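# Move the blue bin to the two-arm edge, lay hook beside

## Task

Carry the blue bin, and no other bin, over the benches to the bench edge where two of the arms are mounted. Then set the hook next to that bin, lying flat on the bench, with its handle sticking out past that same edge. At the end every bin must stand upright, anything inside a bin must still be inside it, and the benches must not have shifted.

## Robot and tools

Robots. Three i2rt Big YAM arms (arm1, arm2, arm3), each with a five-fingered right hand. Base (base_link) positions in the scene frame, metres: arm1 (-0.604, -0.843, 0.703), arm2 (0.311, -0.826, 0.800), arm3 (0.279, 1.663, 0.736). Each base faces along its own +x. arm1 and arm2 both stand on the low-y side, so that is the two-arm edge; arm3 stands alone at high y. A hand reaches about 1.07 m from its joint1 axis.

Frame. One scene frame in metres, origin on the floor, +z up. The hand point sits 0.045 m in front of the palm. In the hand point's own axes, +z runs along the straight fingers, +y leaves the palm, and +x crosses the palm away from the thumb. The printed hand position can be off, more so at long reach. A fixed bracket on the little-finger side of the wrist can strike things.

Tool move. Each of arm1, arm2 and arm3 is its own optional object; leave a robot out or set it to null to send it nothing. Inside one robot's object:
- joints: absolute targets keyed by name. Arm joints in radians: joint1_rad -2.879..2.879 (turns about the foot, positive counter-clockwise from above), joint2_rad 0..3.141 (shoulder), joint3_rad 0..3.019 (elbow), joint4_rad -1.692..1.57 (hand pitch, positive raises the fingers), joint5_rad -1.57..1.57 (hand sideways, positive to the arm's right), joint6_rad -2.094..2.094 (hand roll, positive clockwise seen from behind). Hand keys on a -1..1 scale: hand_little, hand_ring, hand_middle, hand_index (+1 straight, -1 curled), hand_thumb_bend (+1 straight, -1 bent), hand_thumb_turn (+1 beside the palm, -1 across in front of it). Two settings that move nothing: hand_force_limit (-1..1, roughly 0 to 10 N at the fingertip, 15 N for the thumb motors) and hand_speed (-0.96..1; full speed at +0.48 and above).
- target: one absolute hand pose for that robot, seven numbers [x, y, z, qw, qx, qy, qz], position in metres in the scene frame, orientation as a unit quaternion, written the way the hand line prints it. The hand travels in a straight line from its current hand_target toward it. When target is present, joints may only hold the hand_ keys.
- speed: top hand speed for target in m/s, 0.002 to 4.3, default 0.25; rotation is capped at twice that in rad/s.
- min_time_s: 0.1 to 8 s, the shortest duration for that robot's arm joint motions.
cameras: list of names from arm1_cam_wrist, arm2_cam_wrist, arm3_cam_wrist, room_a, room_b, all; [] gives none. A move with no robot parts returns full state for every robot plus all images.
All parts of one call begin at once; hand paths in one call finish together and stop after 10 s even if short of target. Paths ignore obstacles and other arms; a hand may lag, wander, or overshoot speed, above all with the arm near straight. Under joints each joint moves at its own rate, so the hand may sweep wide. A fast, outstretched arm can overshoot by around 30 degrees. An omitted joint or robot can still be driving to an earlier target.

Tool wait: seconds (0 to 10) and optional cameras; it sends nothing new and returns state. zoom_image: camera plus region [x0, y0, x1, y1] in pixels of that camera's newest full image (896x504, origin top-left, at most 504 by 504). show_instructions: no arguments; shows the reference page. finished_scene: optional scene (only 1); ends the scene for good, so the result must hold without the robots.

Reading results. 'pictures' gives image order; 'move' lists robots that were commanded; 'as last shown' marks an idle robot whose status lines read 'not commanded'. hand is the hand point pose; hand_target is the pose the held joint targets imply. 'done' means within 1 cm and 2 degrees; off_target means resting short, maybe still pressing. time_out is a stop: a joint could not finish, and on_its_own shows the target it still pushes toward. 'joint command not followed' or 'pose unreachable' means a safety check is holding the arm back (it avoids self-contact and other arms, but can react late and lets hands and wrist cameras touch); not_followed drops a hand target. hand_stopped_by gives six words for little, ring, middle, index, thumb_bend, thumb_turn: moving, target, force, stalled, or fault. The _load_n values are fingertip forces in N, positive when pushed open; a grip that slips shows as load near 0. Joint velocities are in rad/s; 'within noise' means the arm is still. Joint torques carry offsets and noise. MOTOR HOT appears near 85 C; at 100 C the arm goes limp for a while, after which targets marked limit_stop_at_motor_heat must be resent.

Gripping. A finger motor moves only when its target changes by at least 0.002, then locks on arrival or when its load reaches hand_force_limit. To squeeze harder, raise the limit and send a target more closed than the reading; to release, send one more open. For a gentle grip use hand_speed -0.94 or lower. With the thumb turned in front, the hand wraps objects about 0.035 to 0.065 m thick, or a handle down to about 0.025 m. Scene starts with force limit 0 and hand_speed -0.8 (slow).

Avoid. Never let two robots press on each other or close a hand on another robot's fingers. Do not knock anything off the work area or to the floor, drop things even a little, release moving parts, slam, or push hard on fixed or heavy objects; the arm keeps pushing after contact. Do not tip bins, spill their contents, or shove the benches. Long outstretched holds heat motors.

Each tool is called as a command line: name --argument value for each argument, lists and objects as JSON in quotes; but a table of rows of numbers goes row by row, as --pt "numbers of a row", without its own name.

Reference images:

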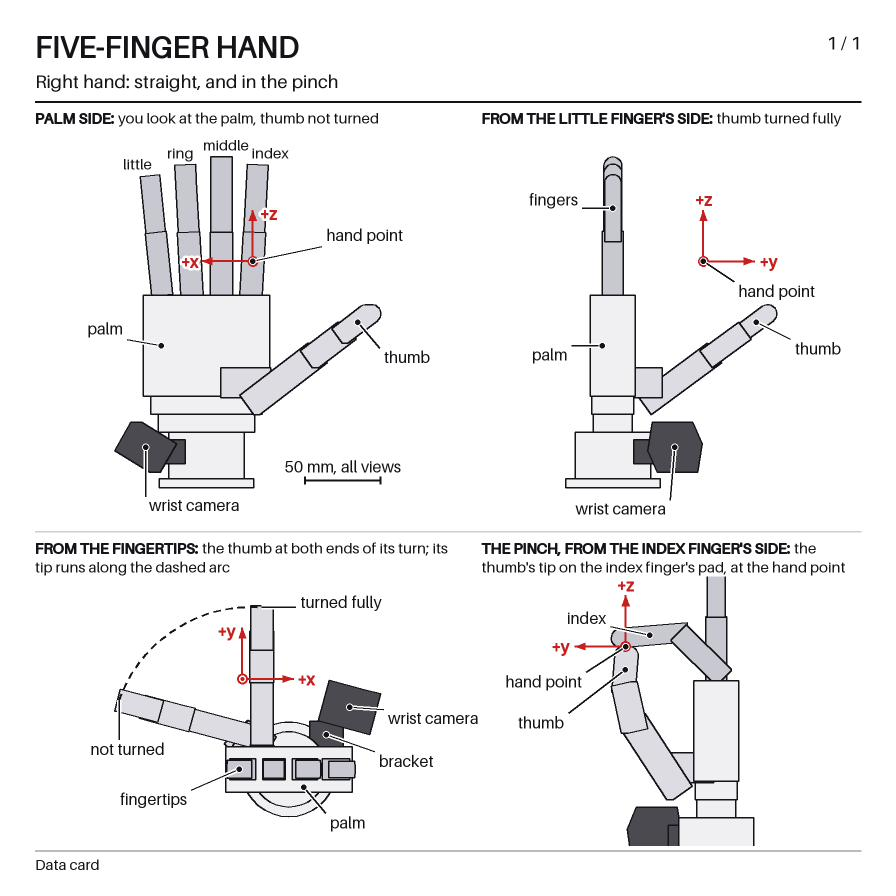

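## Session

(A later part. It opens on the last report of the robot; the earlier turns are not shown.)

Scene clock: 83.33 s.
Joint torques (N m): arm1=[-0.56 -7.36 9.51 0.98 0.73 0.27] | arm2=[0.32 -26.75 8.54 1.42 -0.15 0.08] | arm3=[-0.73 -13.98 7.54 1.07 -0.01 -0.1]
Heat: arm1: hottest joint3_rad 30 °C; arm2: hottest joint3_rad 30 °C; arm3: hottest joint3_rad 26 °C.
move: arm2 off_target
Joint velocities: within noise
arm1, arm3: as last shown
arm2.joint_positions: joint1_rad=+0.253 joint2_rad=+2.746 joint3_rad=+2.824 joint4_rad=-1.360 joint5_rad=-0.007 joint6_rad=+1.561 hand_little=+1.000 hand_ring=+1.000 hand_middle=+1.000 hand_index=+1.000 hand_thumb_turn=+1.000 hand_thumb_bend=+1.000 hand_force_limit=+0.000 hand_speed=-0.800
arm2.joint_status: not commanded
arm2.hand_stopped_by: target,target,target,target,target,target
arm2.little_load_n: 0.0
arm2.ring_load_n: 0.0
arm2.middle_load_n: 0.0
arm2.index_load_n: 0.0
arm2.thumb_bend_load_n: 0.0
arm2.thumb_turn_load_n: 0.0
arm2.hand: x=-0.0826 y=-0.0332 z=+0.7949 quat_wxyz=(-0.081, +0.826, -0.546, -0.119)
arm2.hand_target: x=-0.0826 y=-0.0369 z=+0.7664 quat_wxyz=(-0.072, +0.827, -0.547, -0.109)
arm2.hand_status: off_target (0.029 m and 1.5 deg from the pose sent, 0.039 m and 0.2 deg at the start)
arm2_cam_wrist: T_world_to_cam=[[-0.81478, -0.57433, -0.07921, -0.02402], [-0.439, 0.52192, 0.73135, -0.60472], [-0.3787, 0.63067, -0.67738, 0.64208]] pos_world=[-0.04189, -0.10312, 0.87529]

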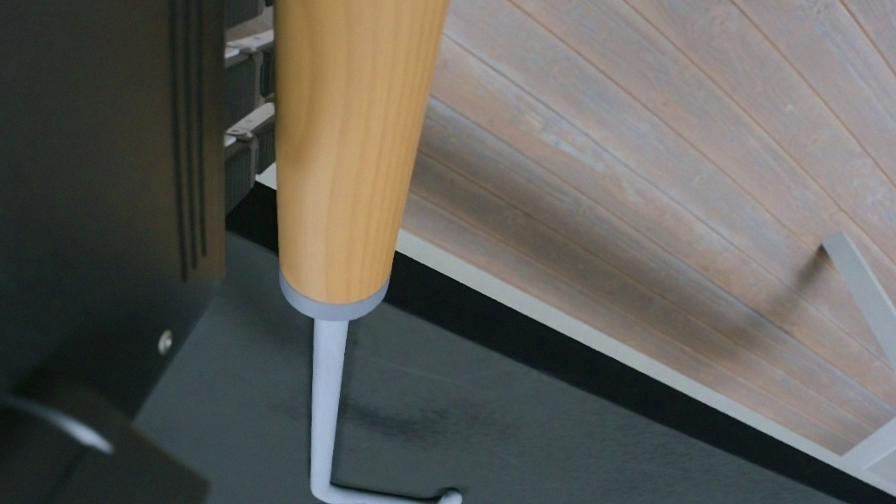

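move --arm2 '{"target": [-0.081, -0.038, 0.757, -0.0721, 0.8268, -0.5471, -0.1088], "speed": 0.1}' --cameras '["arm2_cam_wrist"]'

Scene clock: 84.50 s.
Joint torques (N m): arm1=[-0.5 -7.47 9.43 0.95 0.73 0.3] | arm2=[0.38 -28.63 8.42 1.46 -0.2 0.08] | arm3=[-0.62 -14.15 7.51 1.06 0 -0.1]
Heat: arm1: hottest joint3_rad 30 °C; arm2: hottest joint3_rad 30 °C; arm3: hottest joint3_rad 26 °C.
move: arm2 done
Joint velocities: within noise
arm1.joint_positions: joint1_rad=+0.023 joint2_rad=+1.249 joint3_rad=+1.316 joint4_rad=-0.853 joint5_rad=+1.001 joint6_rad=+0.727 hand_little=-0.200 hand_ring=+0.100 hand_middle=+0.150 hand_index=+0.100 hand_thumb_turn=-1.000 hand_thumb_bend=+0.600 hand_force_limit=+0.200 hand_speed=-0.850
arm1.joint_status: not commanded
arm1.hand_stopped_by: target,target,target,target,target,target
arm1.little_load_n: 0.0
arm1.ring_load_n: 0.0
arm1.middle_load_n: 0.0
arm1.index_load_n: 0.0
arm1.thumb_bend_load_n: 0.0
arm1.thumb_turn_load_n: 0.0
arm1.hand: x=-0.4504 y=-0.3519 z=+1.0534 quat_wxyz=(-0.460, +0.685, -0.474, +0.307)
arm1.hand_target: x=-0.4501 y=-0.3500 z=+1.0499 quat_wxyz=(-0.457, +0.684, -0.478, +0.307)
arm1.hand_status: not commanded
arm2.joint_positions: joint1_rad=+0.253 joint2_rad=+2.746 joint3_rad=+2.752 joint4_rad=-1.311 joint5_rad=-0.007 joint6_rad=+1.561 hand_little=+1.000 hand_ring=+1.000 hand_middle=+1.000 hand_index=+1.000 hand_thumb_turn=+1.000 hand_thumb_bend=+1.000 hand_force_limit=+0.000 hand_speed=-0.800
arm2.joint_status: not commanded
arm2.hand_stopped_by: target,target,target,target,target,target
arm2.little_load_n: 0.0
arm2.ring_load_n: 0.0
arm2.middle_load_n: 0.0
arm2.index_load_n: 0.0
arm2.thumb_bend_load_n: 0.0
arm2.thumb_turn_load_n: 0.0
arm2.hand: x=-0.0806 y=-0.0374 z=+0.7652 quat_wxyz=(-0.074, +0.827, -0.547, -0.109)
arm2.hand_target: x=-0.0810 y=-0.0381 z=+0.7570 quat_wxyz=(-0.072, +0.827, -0.547, -0.109)
arm2.hand_status: done (0.008 m and 0.3 deg from the pose sent, 0.038 m and 1.5 deg at the start)
arm3: as last shown
arm3.thumb_turn_load_n: -0.5
arm2_cam_wrist: T_world_to_cam=[[-0.81419, -0.57584, -0.07413, -0.03114], [-0.44537, 0.53754, 0.71603, -0.5681], [-0.37248, 0.616, -0.69412, 0.63816]] pos_world=[-0.04067, -0.10566, 0.84743]

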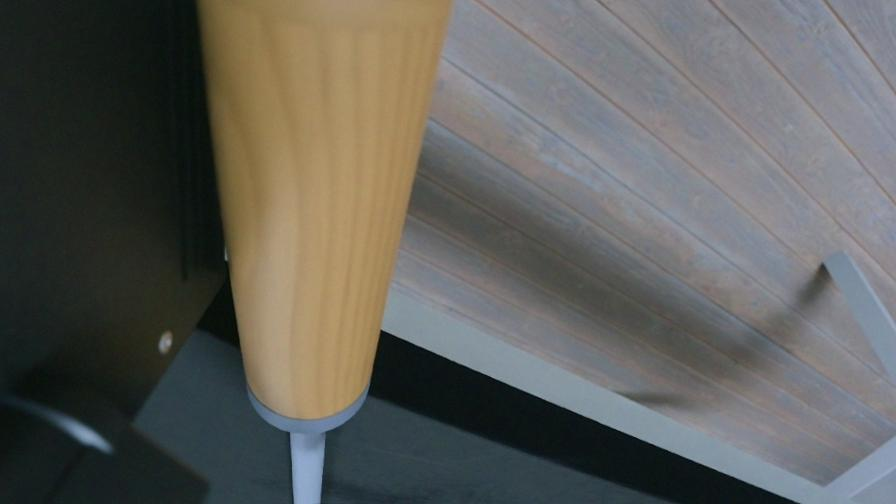

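move --arm2 '{"joints": {"hand_index": -0.6, "hand_middle": -0.6, "hand_ring": -0.6, "hand_little": -0.3, "hand_speed": -0.8, "hand_force_limit": -0.4}}' --cameras '["arm2_cam_wrist", "room_b", "room_a"]'

zoom_image --camera "room_b" --region '[400, 230, 500, 310]'

zoom_image --camera "room_a" --region '[450, 180, 530, 280]'

Scene clock: 88.33 s.
Joint torques (N m): arm1=[-0.56 -7.53 9.52 0.91 0.72 0.29] | arm2=[0.32 -28.63 9.01 1.4 -0.2 0.04] | arm3=[-0.62 -14.33 7.51 1.09 -0.01 -0.09]
Heat: arm1: hottest joint3_rad 30 °C; arm2: hottest joint3_rad 30 °C; arm3: hottest joint3_rad 26 °C.
move: arm2 done
Joint velocities: within noise
arm1, arm3: as last shown
arm2.joint_positions: joint1_rad=+0.253 joint2_rad=+2.746 joint3_rad=+2.742 joint4_rad=-1.311 joint5_rad=-0.007 joint6_rad=+1.561 hand_little=-0.300 hand_ring=-0.600 hand_middle=-0.600 hand_index=-0.600 hand_thumb_turn=+1.000 hand_thumb_bend=+1.000 hand_force_limit=-0.400 hand_speed=-0.800
arm2.joint_status: all done
arm2.hand_stopped_by: target,target,target,target,target,target
arm2.little_load_n: 0.0
arm2.ring_load_n: 0.0
arm2.middle_load_n: 0.0
arm2.index_load_n: 1.0
arm2.thumb_bend_load_n: 0.0
arm2.thumb_turn_load_n: 0.0
arm2.hand: x=-0.0796 y=-0.0396 z=+0.7606 quat_wxyz=(-0.072, +0.827, -0.547, -0.106)
arm2.hand_target: x=-0.0810 y=-0.0381 z=+0.7570 quat_wxyz=(-0.072, +0.827, -0.547, -0.109)
arm2.hand_status: not commanded
arm3.thumb_turn_load_n: 0.0
pictures: arm2_cam_wrist, room_a, room_b
arm2_cam_wrist: T_world_to_cam=[[-0.81398, -0.57642, -0.07202, -0.03349], [-0.44793, 0.54387, 0.70962, -0.5583], [-0.36987, 0.60988, -0.70089, 0.6418]] pos_world=[-0.03996, -0.10708, 0.84361]

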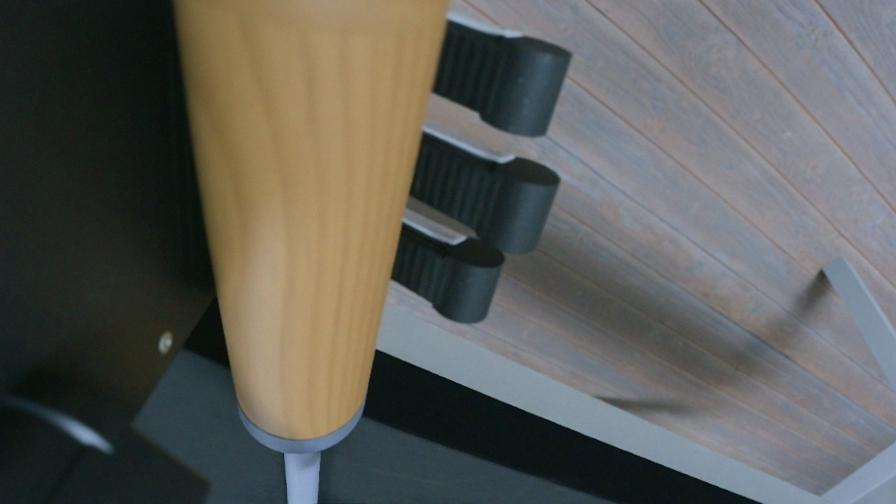

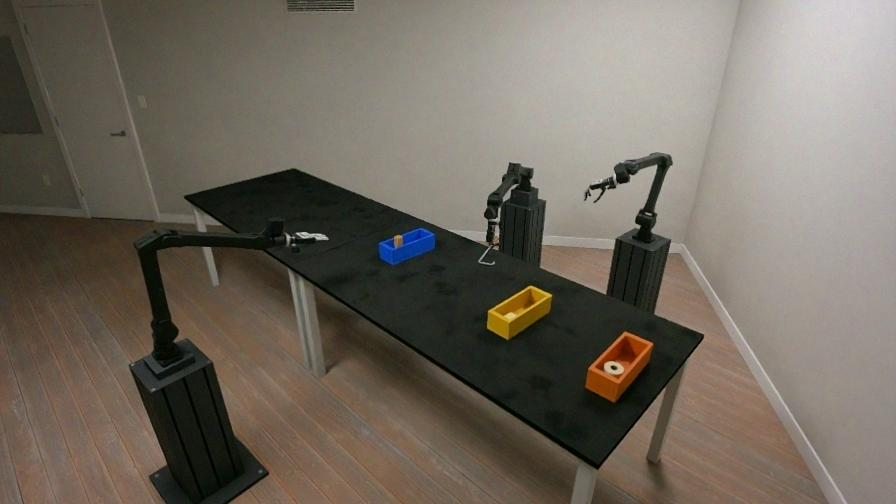

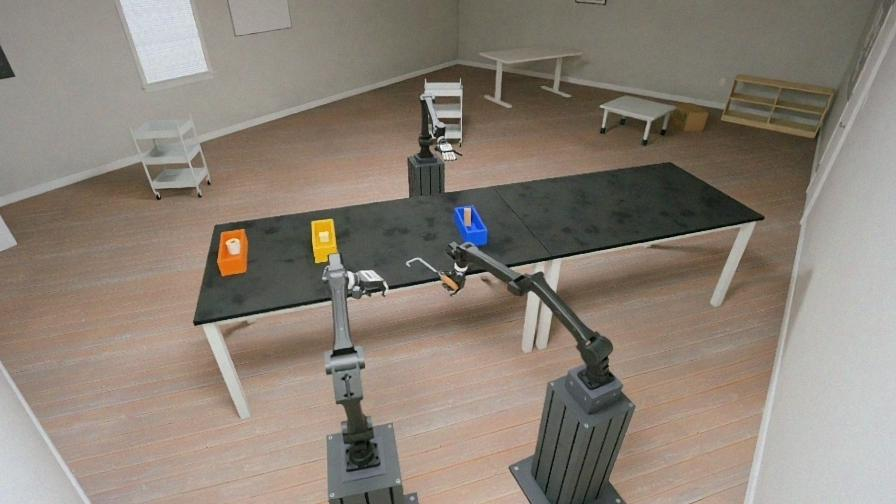

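Scaled by 5.040 from the camera's image (finer frame: 1280x720).

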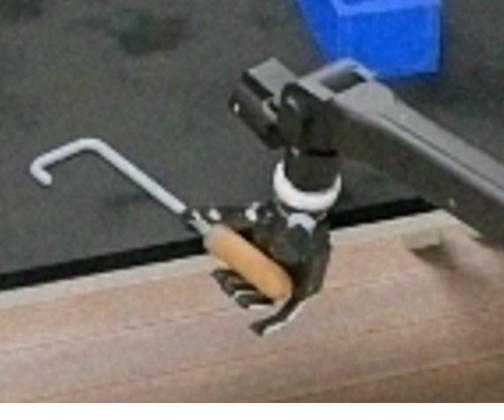

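Scaled by 5.040 from the camera's image (finer frame: 1280x720).

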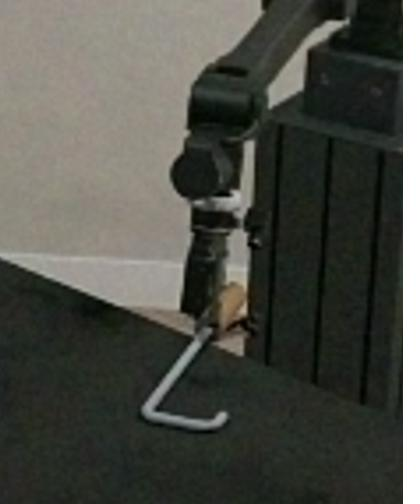

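move --arm2 '{"joints": {"hand_index": -0.95, "hand_middle": -0.95, "hand_ring": -0.95, "hand_thumb_turn": -1, "hand_speed": -0.8, "hand_force_limit": -0.2}}' --cameras '["arm2_cam_wrist", "room_b", "room_a"]'

zoom_image --camera "room_b" --region '[400, 230, 500, 310]'

zoom_image --camera "room_a" --region '[450, 180, 530, 280]'

Scene clock: 94.23 s.
Joint torques (N m): arm1=[-0.62 -7.47 9.51 0.9 0.73 0.3] | arm2=[-0.09 -28.63 9.07 1.44 -0.19 0.05] | arm3=[-0.62 -13.92 7.5 1.09 -0.01 -0.11]
Heat: arm1: hottest joint3_rad 30 °C; arm2: hottest joint3_rad 30 °C; arm3: hottest joint3_rad 26 °C.
move: arm2 off_target
Joint velocities: within noise
arm1, arm3: as last shown
arm2.joint_positions: joint1_rad=+0.253 joint2_rad=+2.746 joint3_rad=+2.742 joint4_rad=-1.311 joint5_rad=-0.007 joint6_rad=+1.563 hand_little=-0.300 hand_ring=-0.911 hand_middle=-0.837 hand_index=-0.708 hand_thumb_turn=-1.000 hand_thumb_bend=+1.000 hand_force_limit=-0.200 hand_speed=-0.800
arm2.joint_status: hand_ring off_target (ended at -0.911, target -0.950); hand_middle off_target (ended at -0.837, target -0.950); hand_index off_target (ended at -0.708, target -0.950); the others done
arm2.hand_stopped_by: target,force,force,force,target,target
arm2.little_load_n: 0.0
arm2.ring_load_n: 5.5
arm2.middle_load_n: 4.0
arm2.index_load_n: 1.0
arm2.thumb_bend_load_n: 0.0
arm2.thumb_turn_load_n: 0.0
arm2.hand: x=-0.0796 y=-0.0395 z=+0.7606 quat_wxyz=(-0.071, +0.827, -0.548, -0.106)
arm2.hand_target: x=-0.0810 y=-0.0381 z=+0.7570 quat_wxyz=(-0.072, +0.827, -0.547, -0.109)
arm2.hand_status: not commanded
arm3.thumb_turn_load_n: -0.5
pictures: arm2_cam_wrist, room_a, room_b
arm2_cam_wrist: T_world_to_cam=[[-0.81485, -0.57524, -0.07163, -0.03381], [-0.44686, 0.54462, 0.70972, -0.55831], [-0.36924, 0.61032, -0.70083, 0.64179]] pos_world=[-0.04006, -0.10708, 0.84361]

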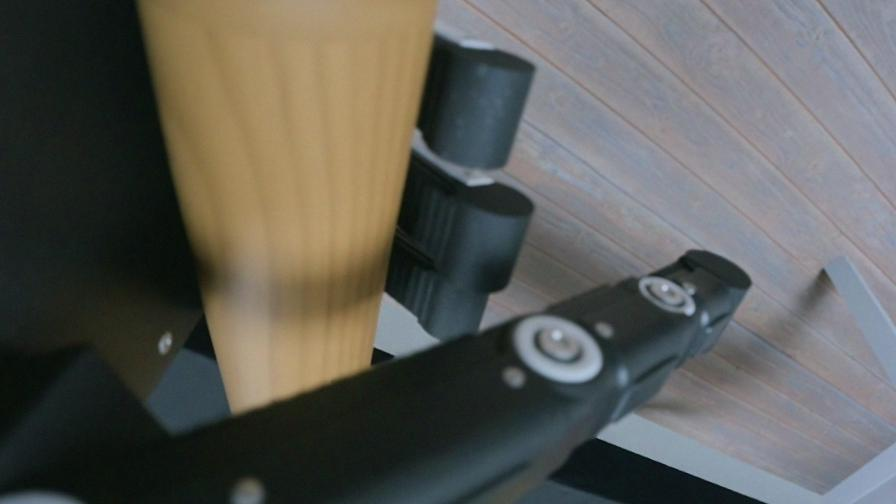

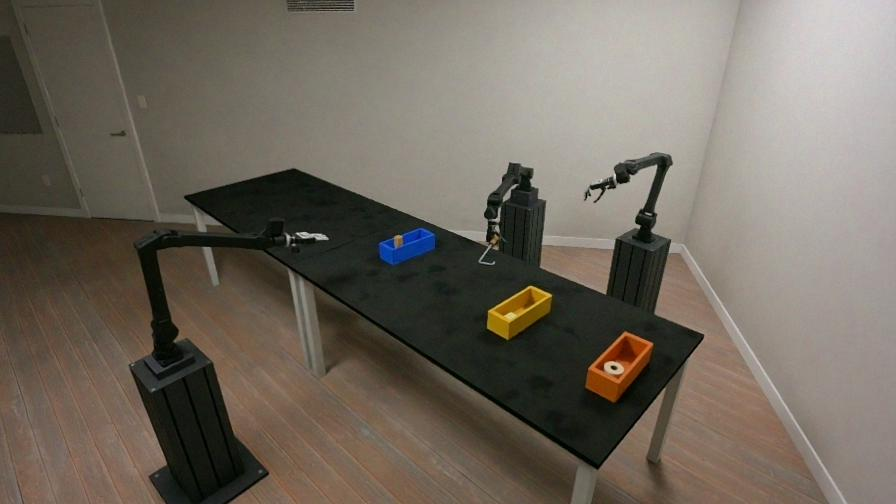

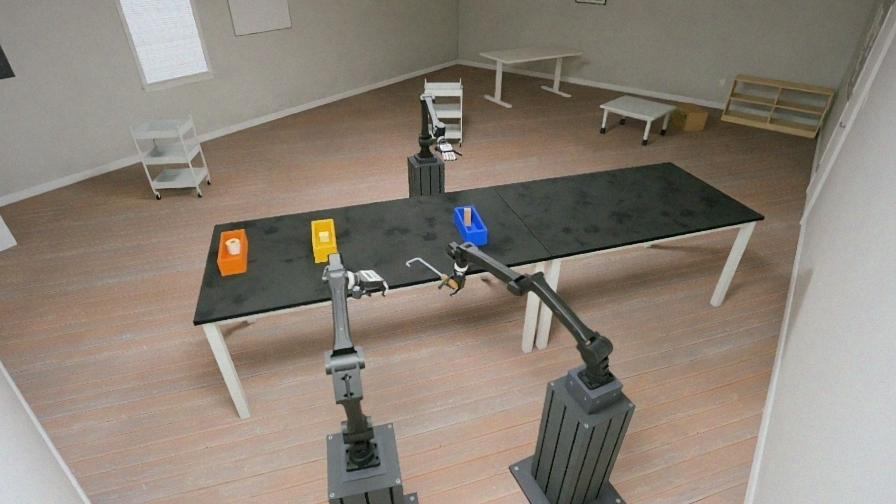

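Scaled by 5.040 from the camera's image (finer frame: 1280x720).

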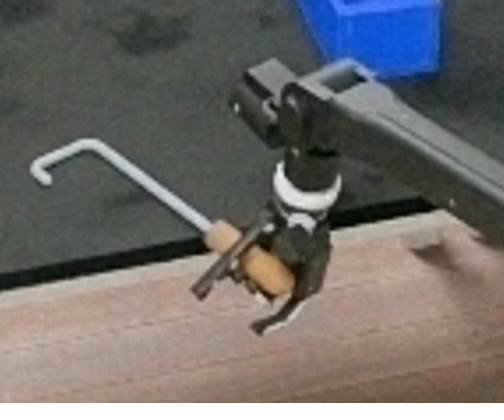

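Scaled by 5.040 from the camera's image (finer frame: 1280x720).

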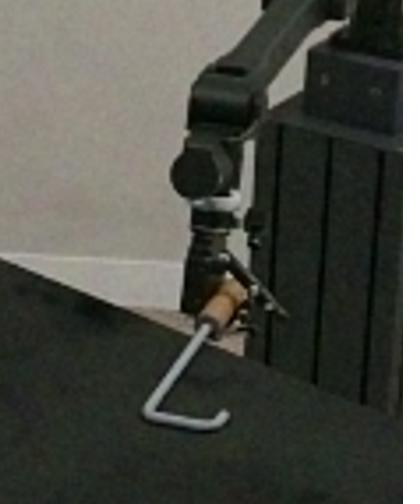

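move --arm2 '{"joints": {"hand_thumb_bend": -0.9, "hand_little": -0.9, "hand_speed": -0.75, "hand_force_limit": -0.1}}' --cameras '["arm2_cam_wrist", "room_b"]'

zoom_image --camera "room_b" --region '[400, 230, 500, 310]'

Scene clock: 99.90 s.
Joint torques (N m): arm1=[-0.73 -7.18 9.48 0.95 0.74 0.29] | arm2=[0.15 -28.45 9.1 1.39 -0.18 0.05] | arm3=[-0.5 -14.1 7.58 1.09 -0.01 -0.09]
Heat: arm1: hottest joint3_rad 30 °C; arm2: hottest joint3_rad 30 °C; arm3: hottest joint3_rad 26 °C.
move: arm2 off_target
Joint velocities: within noise
arm1, arm3: as last shown
arm2.joint_positions: joint1_rad=+0.253 joint2_rad=+2.746 joint3_rad=+2.742 joint4_rad=-1.311 joint5_rad=-0.007 joint6_rad=+1.563 hand_little=-0.900 hand_ring=-0.911 hand_middle=-0.837 hand_index=-0.708 hand_thumb_turn=-1.000 hand_thumb_bend=+0.495 hand_force_limit=-0.100 hand_speed=-0.750
arm2.joint_status: hand_thumb_bend off_target (ended at +0.495, target -0.900); the others done
arm2.hand_stopped_by: target,force,force,force,force,target
arm2.little_load_n: 0.0
arm2.ring_load_n: 5.5
arm2.middle_load_n: 4.0
arm2.index_load_n: 1.0
arm2.thumb_bend_load_n: 7.0
arm2.thumb_turn_load_n: 0.0
arm2.hand: x=-0.0796 y=-0.0395 z=+0.7606 quat_wxyz=(-0.071, +0.827, -0.548, -0.106)
arm2.hand_target: x=-0.0810 y=-0.0381 z=+0.7570 quat_wxyz=(-0.072, +0.827, -0.547, -0.109)
arm2.hand_status: not commanded
arm3.thumb_turn_load_n: 0.0
arm2_cam_wrist: T_world_to_cam=[[-0.81485, -0.57524, -0.07163, -0.03381], [-0.44686, 0.54462, 0.70972, -0.55831], [-0.36924, 0.61032, -0.70083, 0.64179]] pos_world=[-0.04006, -0.10708, 0.84361]

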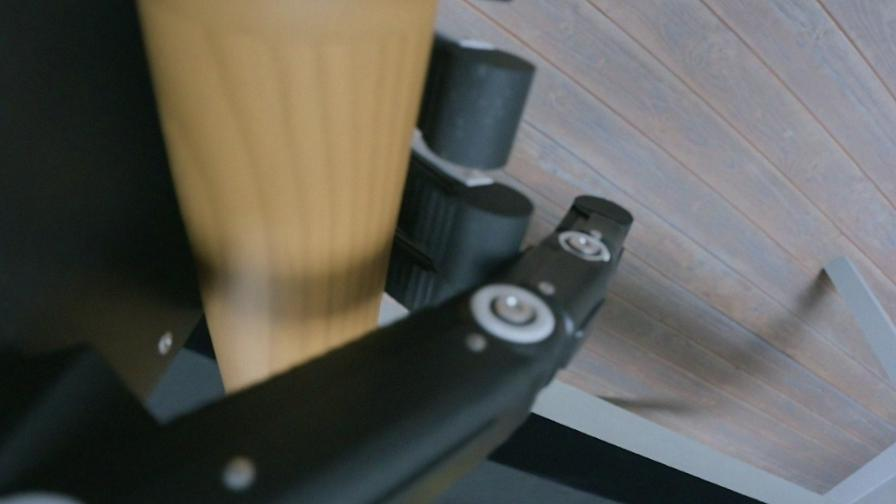

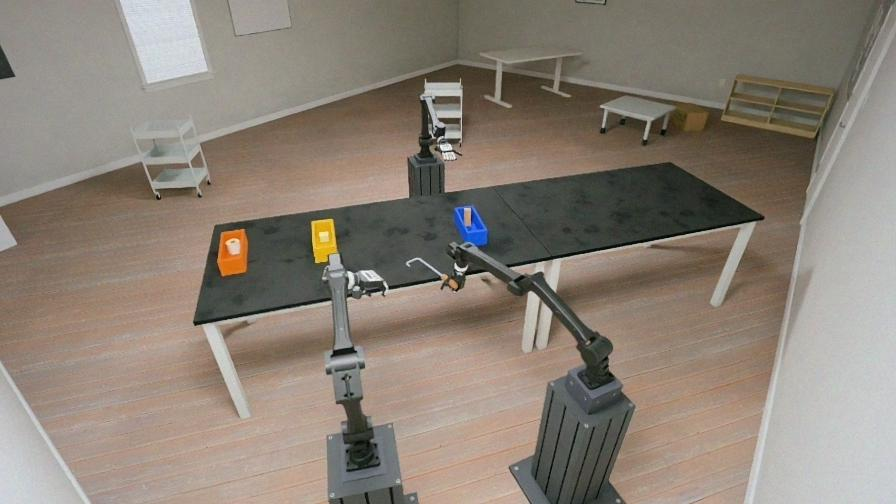

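Scaled by 5.040 from the camera's image (finer frame: 1280x720).

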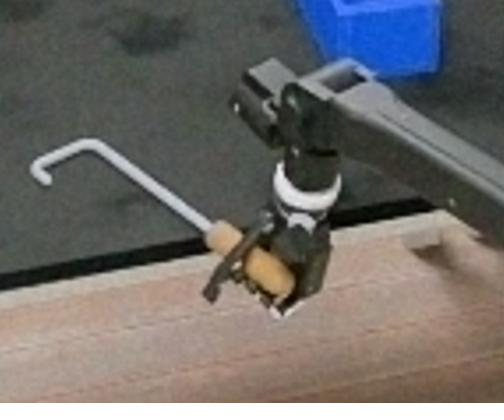

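move --arm2 '{"joints": {"hand_index": -1.0, "hand_middle": -1.0, "hand_ring": -1.0, "hand_little": -1.0, "hand_speed": -0.8, "hand_force_limit": 0.4}}'

move --arm2 '{"target": [-0.03, -0.13, 0.83, -0.0721, 0.8268, -0.5471, -0.1088], "speed": 0.1}' --cameras '["arm2_cam_wrist", "room_b", "room_a"]'

zoom_image --camera "room_b" --region '[400, 230, 500, 310]'

zoom_image --camera "room_a" --region '[450, 180, 530, 280]'

Scene clock: 100.87 s.
Joint torques (N m): arm1=[-0.5 -7.47 9.52 0.9 0.73 0.29] | arm2=[0.09 -28.45 9.1 1.39 -0.2 0.05] | arm3=[-0.44 -13.92 7.51 1.03 -0.01 -0.08]
Heat: arm1: hottest joint3_rad 30 °C; arm2: hottest joint3_rad 30 °C; arm3: hottest joint3_rad 26 °C.
move: arm2 off_target
Joint velocities: within noise
arm1: as last shown
arm2.joint_positions: joint1_rad=+0.253 joint2_rad=+2.746 joint3_rad=+2.741 joint4_rad=-1.311 joint5_rad=-0.007 joint6_rad=+1.563 hand_little=-0.998 hand_ring=-0.925 hand_middle=-0.868 hand_index=-0.777 hand_thumb_turn=-1.000 hand_thumb_bend=+0.495 hand_force_limit=+0.400 hand_speed=-0.800
arm2.joint_status: hand_ring off_target (ended at -0.925, target -1.000); hand_middle off_target (ended at -0.868, target -1.000); hand_index off_target (ended at -0.777, target -1.000); the others done
arm2.hand_stopped_by: target,force,force,force,force,target
arm2.little_load_n: 6.0
arm2.ring_load_n: 6.0
arm2.middle_load_n: 9.5
arm2.index_load_n: 7.5
arm2.thumb_bend_load_n: 6.5
arm2.thumb_turn_load_n: 0.0
arm2.hand: x=-0.0795 y=-0.0397 z=+0.7601 quat_wxyz=(-0.071, +0.827, -0.548, -0.105)
arm2.hand_target: x=-0.0810 y=-0.0381 z=+0.7569 quat_wxyz=(-0.072, +0.827, -0.547, -0.109)
arm2.hand_status: not commanded
arm3.joint_positions: joint1_rad=-0.082 joint2_rad=+1.646 joint3_rad=+1.278 joint4_rad=+0.134 joint5_rad=-0.042 joint6_rad=-0.012 hand_little=+1.000 hand_ring=+1.000 hand_middle=+1.000 hand_index=+1.000 hand_thumb_turn=+1.000 hand_thumb_bend=+1.000 hand_force_limit=+0.000 hand_speed=-0.800
arm3.joint_status: not commanded
arm3.hand_stopped_by: target,target,target,target,target,target
arm3.little_load_n: 0.0
arm3.ring_load_n: 0.0
arm3.middle_load_n: 0.0
arm3.index_load_n: 0.0
arm3.thumb_bend_load_n: 0.0
arm3.thumb_turn_load_n: 0.0
arm3.hand: x=+0.2945 y=+0.9453 z=+0.9902 quat_wxyz=(-0.002, +0.006, -0.781, +0.625)
arm3.hand_target: x=+0.2852 y=+0.9502 z=+0.9704 quat_wxyz=(+0.000, +0.000, -0.793, +0.609)
arm3.hand_status: not commanded
pictures: none

Scene clock: 102.93 s.
Joint torques (N m): arm1=[-0.5 -7.24 9.44 0.92 0.73 0.3] | arm2=[-0.15 -26.87 8.53 1.37 -0.31 -0.02] | arm3=[-0.62 -14.21 7.58 1.1 -0.01 -0.09]
Heat: arm1: hottest joint3_rad 30 °C; arm2: hottest joint3_rad 30 °C; arm3: hottest joint3_rad 26 °C.
move: arm2 off_target
Joint velocities: within noise
arm1, arm3: as last shown
arm2.joint_positions: joint1_rad=+0.245 joint2_rad=+2.262 joint3_rad=+1.952 joint4_rad=-1.042 joint5_rad=-0.009 joint6_rad=+1.551 hand_little=-0.999 hand_ring=-0.926 hand_middle=-0.868 hand_index=-0.778 hand_thumb_turn=-1.000 hand_thumb_bend=+0.495 hand_force_limit=+0.400 hand_speed=-0.800
arm2.joint_status: not commanded
arm2.hand_stopped_by: target,force,force,force,force,target
arm2.little_load_n: 0.0
arm2.ring_load_n: 0.0
arm2.middle_load_n: 9.0
arm2.index_load_n: 1.5
arm2.thumb_bend_load_n: 6.5
arm2.thumb_turn_load_n: 0.0
arm2.hand: x=-0.0332 y=-0.1389 z=+0.8078 quat_wxyz=(-0.061, +0.830, -0.547, -0.090)
arm2.hand_target: x=-0.0298 y=-0.1301 z=+0.8301 quat_wxyz=(-0.072, +0.827, -0.547, -0.109)
arm2.hand_status: off_target (0.024 m and 2.5 deg from the pose sent, 0.124 m and 0.4 deg at the start)
pictures: arm2_cam_wrist, room_a, room_b
arm2_cam_wrist: T_world_to_cam=[[-0.81175, -0.58047, -0.06418, -0.0564], [-0.45909, 0.56632, 0.68449, -0.49391], [-0.36098, 0.5851, -0.72619, 0.76984]] pos_world=[0.00537, -0.20346, 0.89351]

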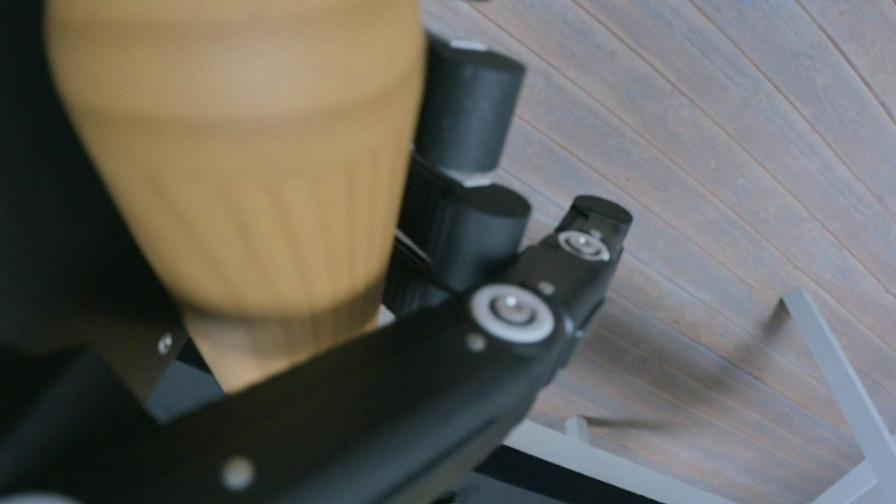

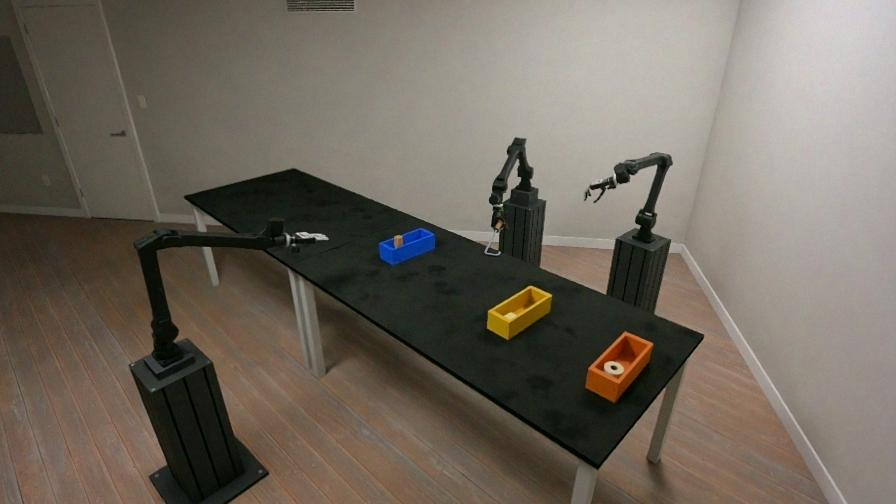

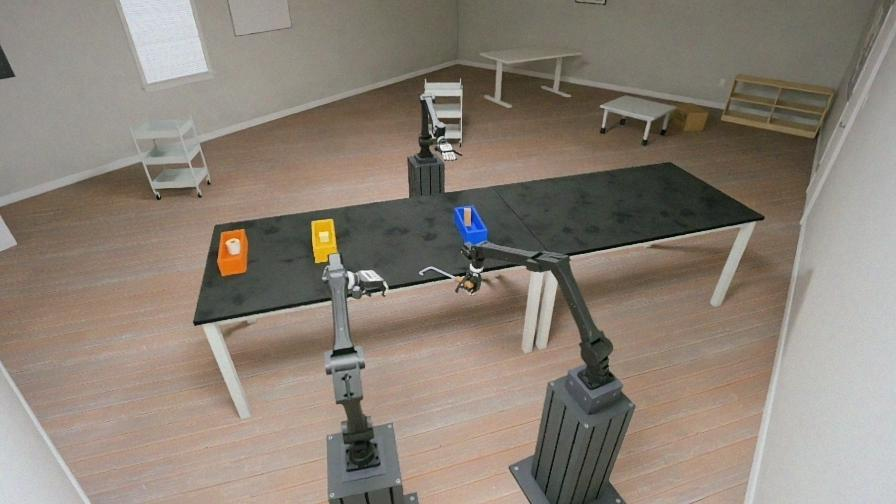

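Scaled by 5.040 from the camera's image (finer frame: 1280x720).

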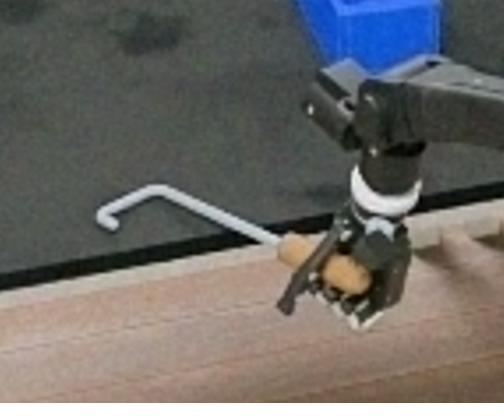

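Scaled by 5.040 from the camera's image (finer frame: 1280x720).

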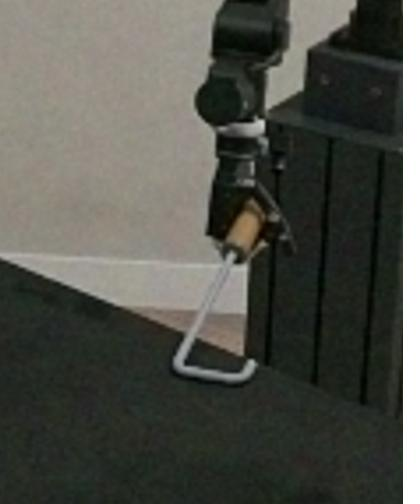

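move --arm2 '{"target": [0.05, -0.2, 1.0, -0.0721, 0.8268, -0.5471, -0.1088], "speed": 0.15}' --cameras '["arm2_cam_wrist", "room_b", "room_a"]'

zoom_image --camera "room_b" --region '[400, 180, 520, 280]'

zoom_image --camera "room_a" --region '[440, 140, 540, 260]'

Scene clock: 105.90 s.
Joint torques (N m): arm1=[-0.62 -7.24 9.55 0.87 0.74 0.29] | arm2=[-0.15 -22.95 10.58 1.05 -0.44 -0.03] | arm3=[-0.56 -14.15 7.57 1.16 -0.01 -0.08]
Heat: arm1: hottest joint3_rad 30 °C; arm2: hottest joint3_rad 30 °C; arm3: hottest joint3_rad 26 °C.
move: arm2 off_target
Joint velocities: within noise
arm1, arm3: as last shown
arm2.joint_positions: joint1_rad=+0.158 joint2_rad=+1.911 joint3_rad=+1.803 joint4_rad=-1.265 joint5_rad=-0.028 joint6_rad=+1.471 hand_little=-0.999 hand_ring=-0.926 hand_middle=-0.868 hand_index=-0.777 hand_thumb_turn=-1.000 hand_thumb_bend=+0.495 hand_force_limit=+0.400 hand_speed=-0.800
arm2.joint_status: not commanded
arm2.hand_stopped_by: target,force,force,force,force,target
arm2.little_load_n: 0.0
arm2.ring_load_n: 0.0
arm2.middle_load_n: 7.0
arm2.index_load_n: 4.5
arm2.thumb_bend_load_n: 6.0
arm2.thumb_turn_load_n: 0.0
arm2.hand: x=+0.0497 y=-0.2074 z=+0.9678 quat_wxyz=(-0.055, +0.829, -0.550, -0.083)
arm2.hand_target: x=+0.0502 y=-0.2008 z=+0.9999 quat_wxyz=(-0.072, +0.827, -0.547, -0.109)
arm2.hand_status: off_target (0.033 m and 3.6 deg from the pose sent, 0.218 m and 2.5 deg at the start)
pictures: arm2_cam_wrist, room_a, room_b
arm2_cam_wrist: T_world_to_cam=[[-0.81429, -0.57768, -0.05682, -0.02504], [-0.45935, 0.58144, 0.67152, -0.51087], [-0.35488, 0.57291, -0.73881, 0.96552]] pos_world=[0.08758, -0.27059, 1.05497]

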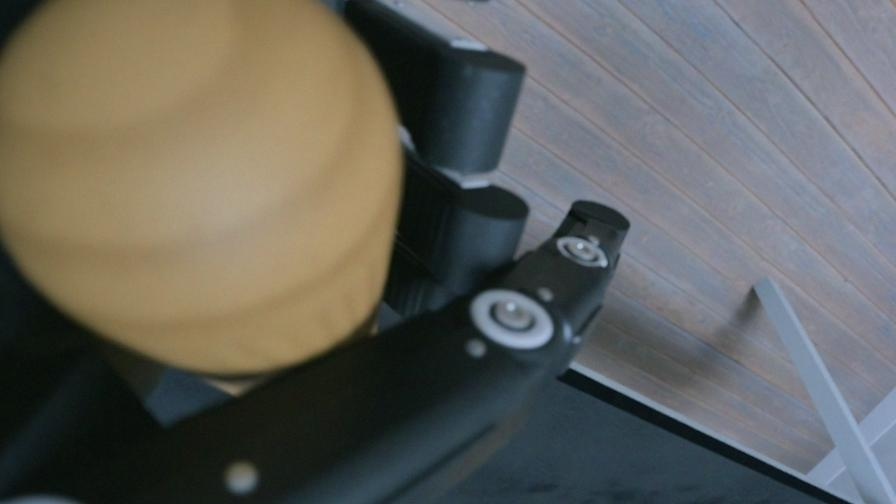

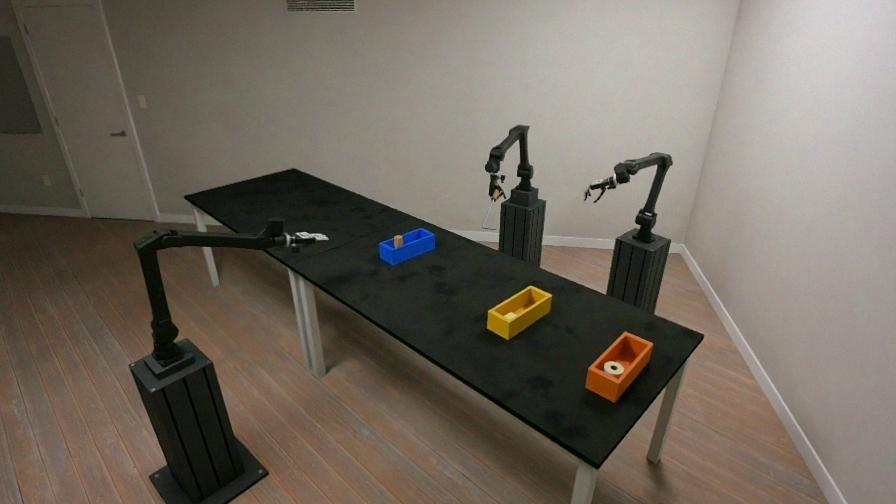

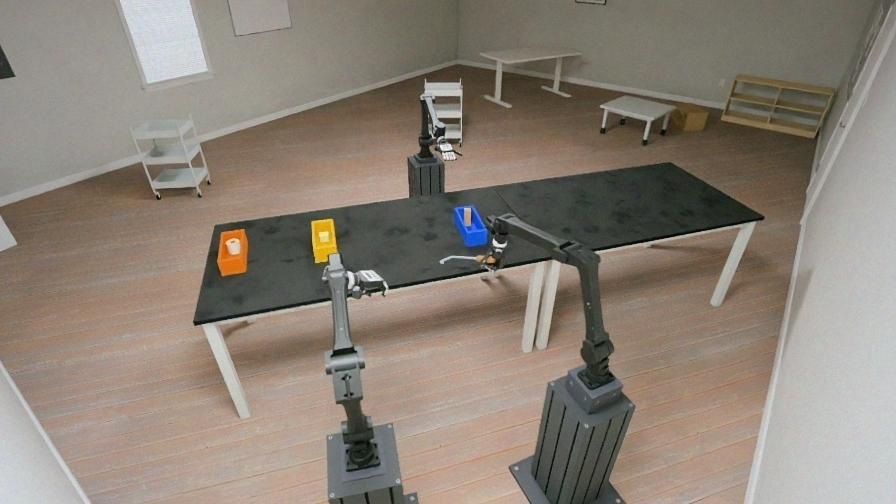

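Scaled by 4.200 from the camera's image (finer frame: 1280x720).

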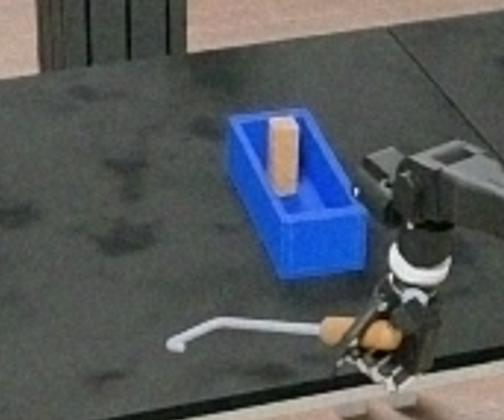

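Scaled by 4.200 from the camera's image (finer frame: 1280x720).

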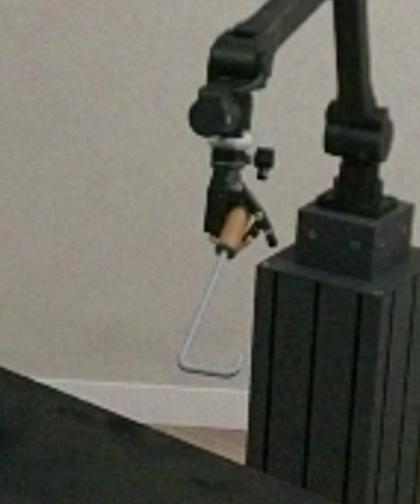

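move --arm2 '{"target": [0.2, -0.12, 1.02, 0.6409, -0.6409, 0.2988, -0.2988], "speed": 0.15}' --cameras '["arm2_cam_wrist", "room_b", "room_a"]'

zoom_image --camera "room_b" --region '[420, 170, 560, 290]'

zoom_image --camera "room_a" --region '[380, 140, 540, 280]'

Scene clock: 113.30 s.
Joint torques (N m): arm1=[-0.56 -7.41 9.54 0.91 0.73 0.29] | arm2=[-0.15 -20.31 9.37 3.59 -0.01 0.52] | arm3=[-0.5 -14.15 7.53 1.06 0 -0.09]
Heat: arm1: hottest joint3_rad 30 °C; arm2: hottest joint3_rad 31 °C; arm3: hottest joint3_rad 26 °C.
move: arm2 off_target
Joint velocities: within noise
arm1, arm3: as last shown
arm2.joint_positions: joint1_rad=+0.271 joint2_rad=+1.889 joint3_rad=+1.345 joint4_rad=+0.447 joint5_rad=+1.277 joint6_rad=-0.014 hand_little=-0.999 hand_ring=-0.926 hand_middle=-0.868 hand_index=-0.777 hand_thumb_turn=-1.000 hand_thumb_bend=+0.495 hand_force_limit=+0.400 hand_speed=-0.800
arm2.joint_status: not commanded
arm2.hand_stopped_by: target,force,force,force,force,target
arm2.little_load_n: 0.0
arm2.ring_load_n: 0.0
arm2.middle_load_n: 5.5
arm2.index_load_n: 4.5
arm2.thumb_bend_load_n: 6.0
arm2.thumb_turn_load_n: 0.0
arm2.hand: x=+0.2005 y=-0.1287 z=+0.9970 quat_wxyz=(-0.617, +0.663, -0.265, +0.329)
arm2.hand_target: x=+0.2003 y=-0.1209 z=+1.0203 quat_wxyz=(-0.640, +0.641, -0.298, +0.299)
arm2.hand_status: off_target (0.025 m and 6.4 deg from the pose sent, 0.182 m and 90.2 deg at the start)
pictures: arm2_cam_wrist, room_a, room_b
arm2_cam_wrist: T_world_to_cam=[[0.20663, -0.25454, -0.94473, 0.86707], [-0.91946, 0.2796, -0.27643, 0.49158], [0.33451, 0.92576, -0.17626, 0.34181]] pos_world=[0.15849, -0.23318, 1.01529]

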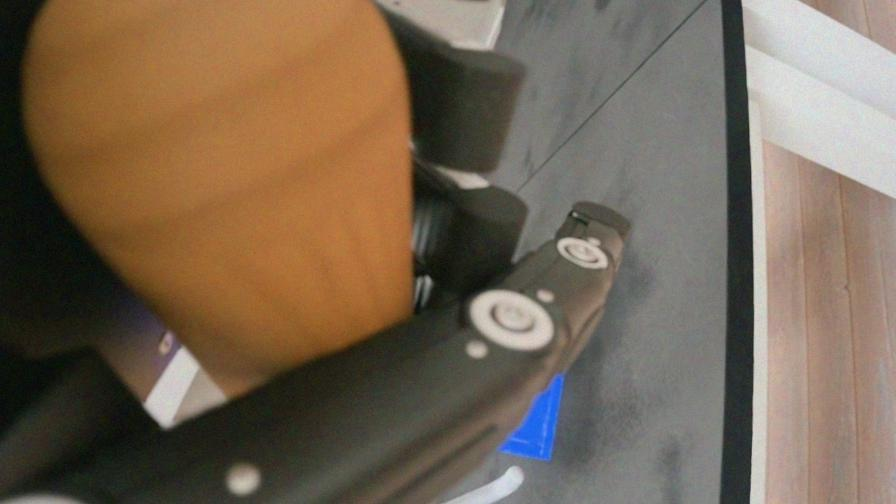

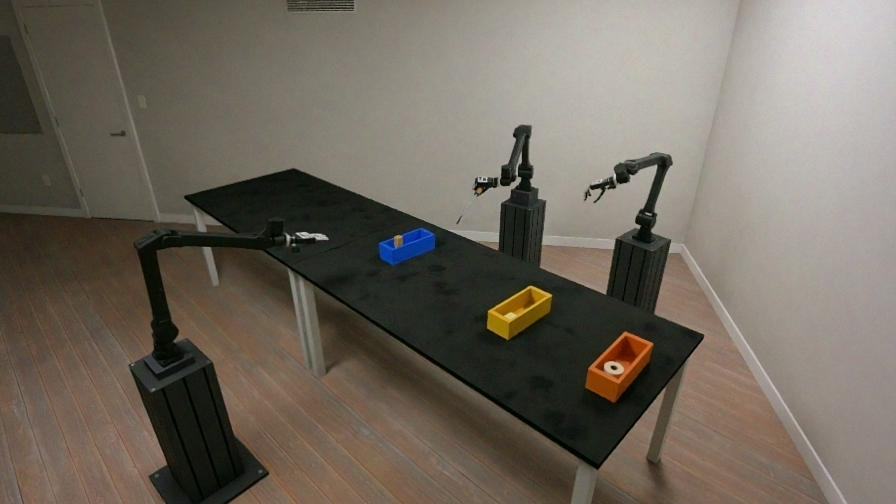

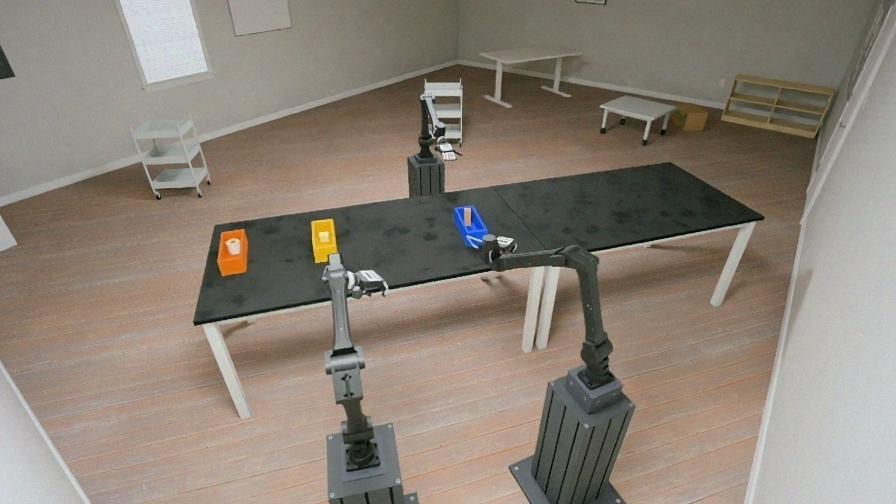

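Scaled by 3.600 from the camera's image (finer frame: 1280x720).

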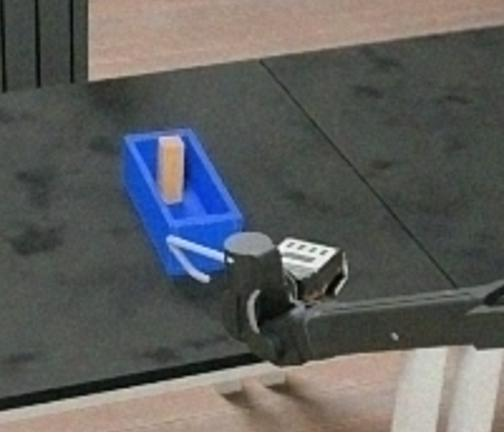

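Scaled by 3.150 from the camera's image (finer frame: 1280x720).

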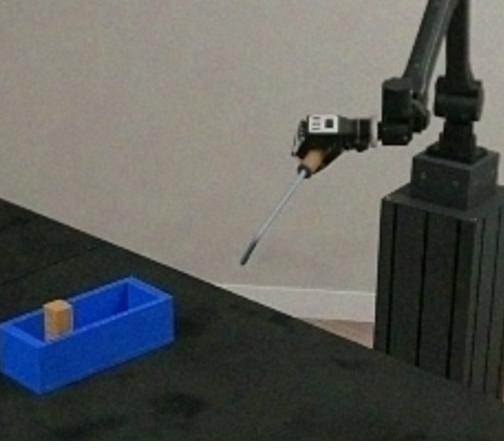

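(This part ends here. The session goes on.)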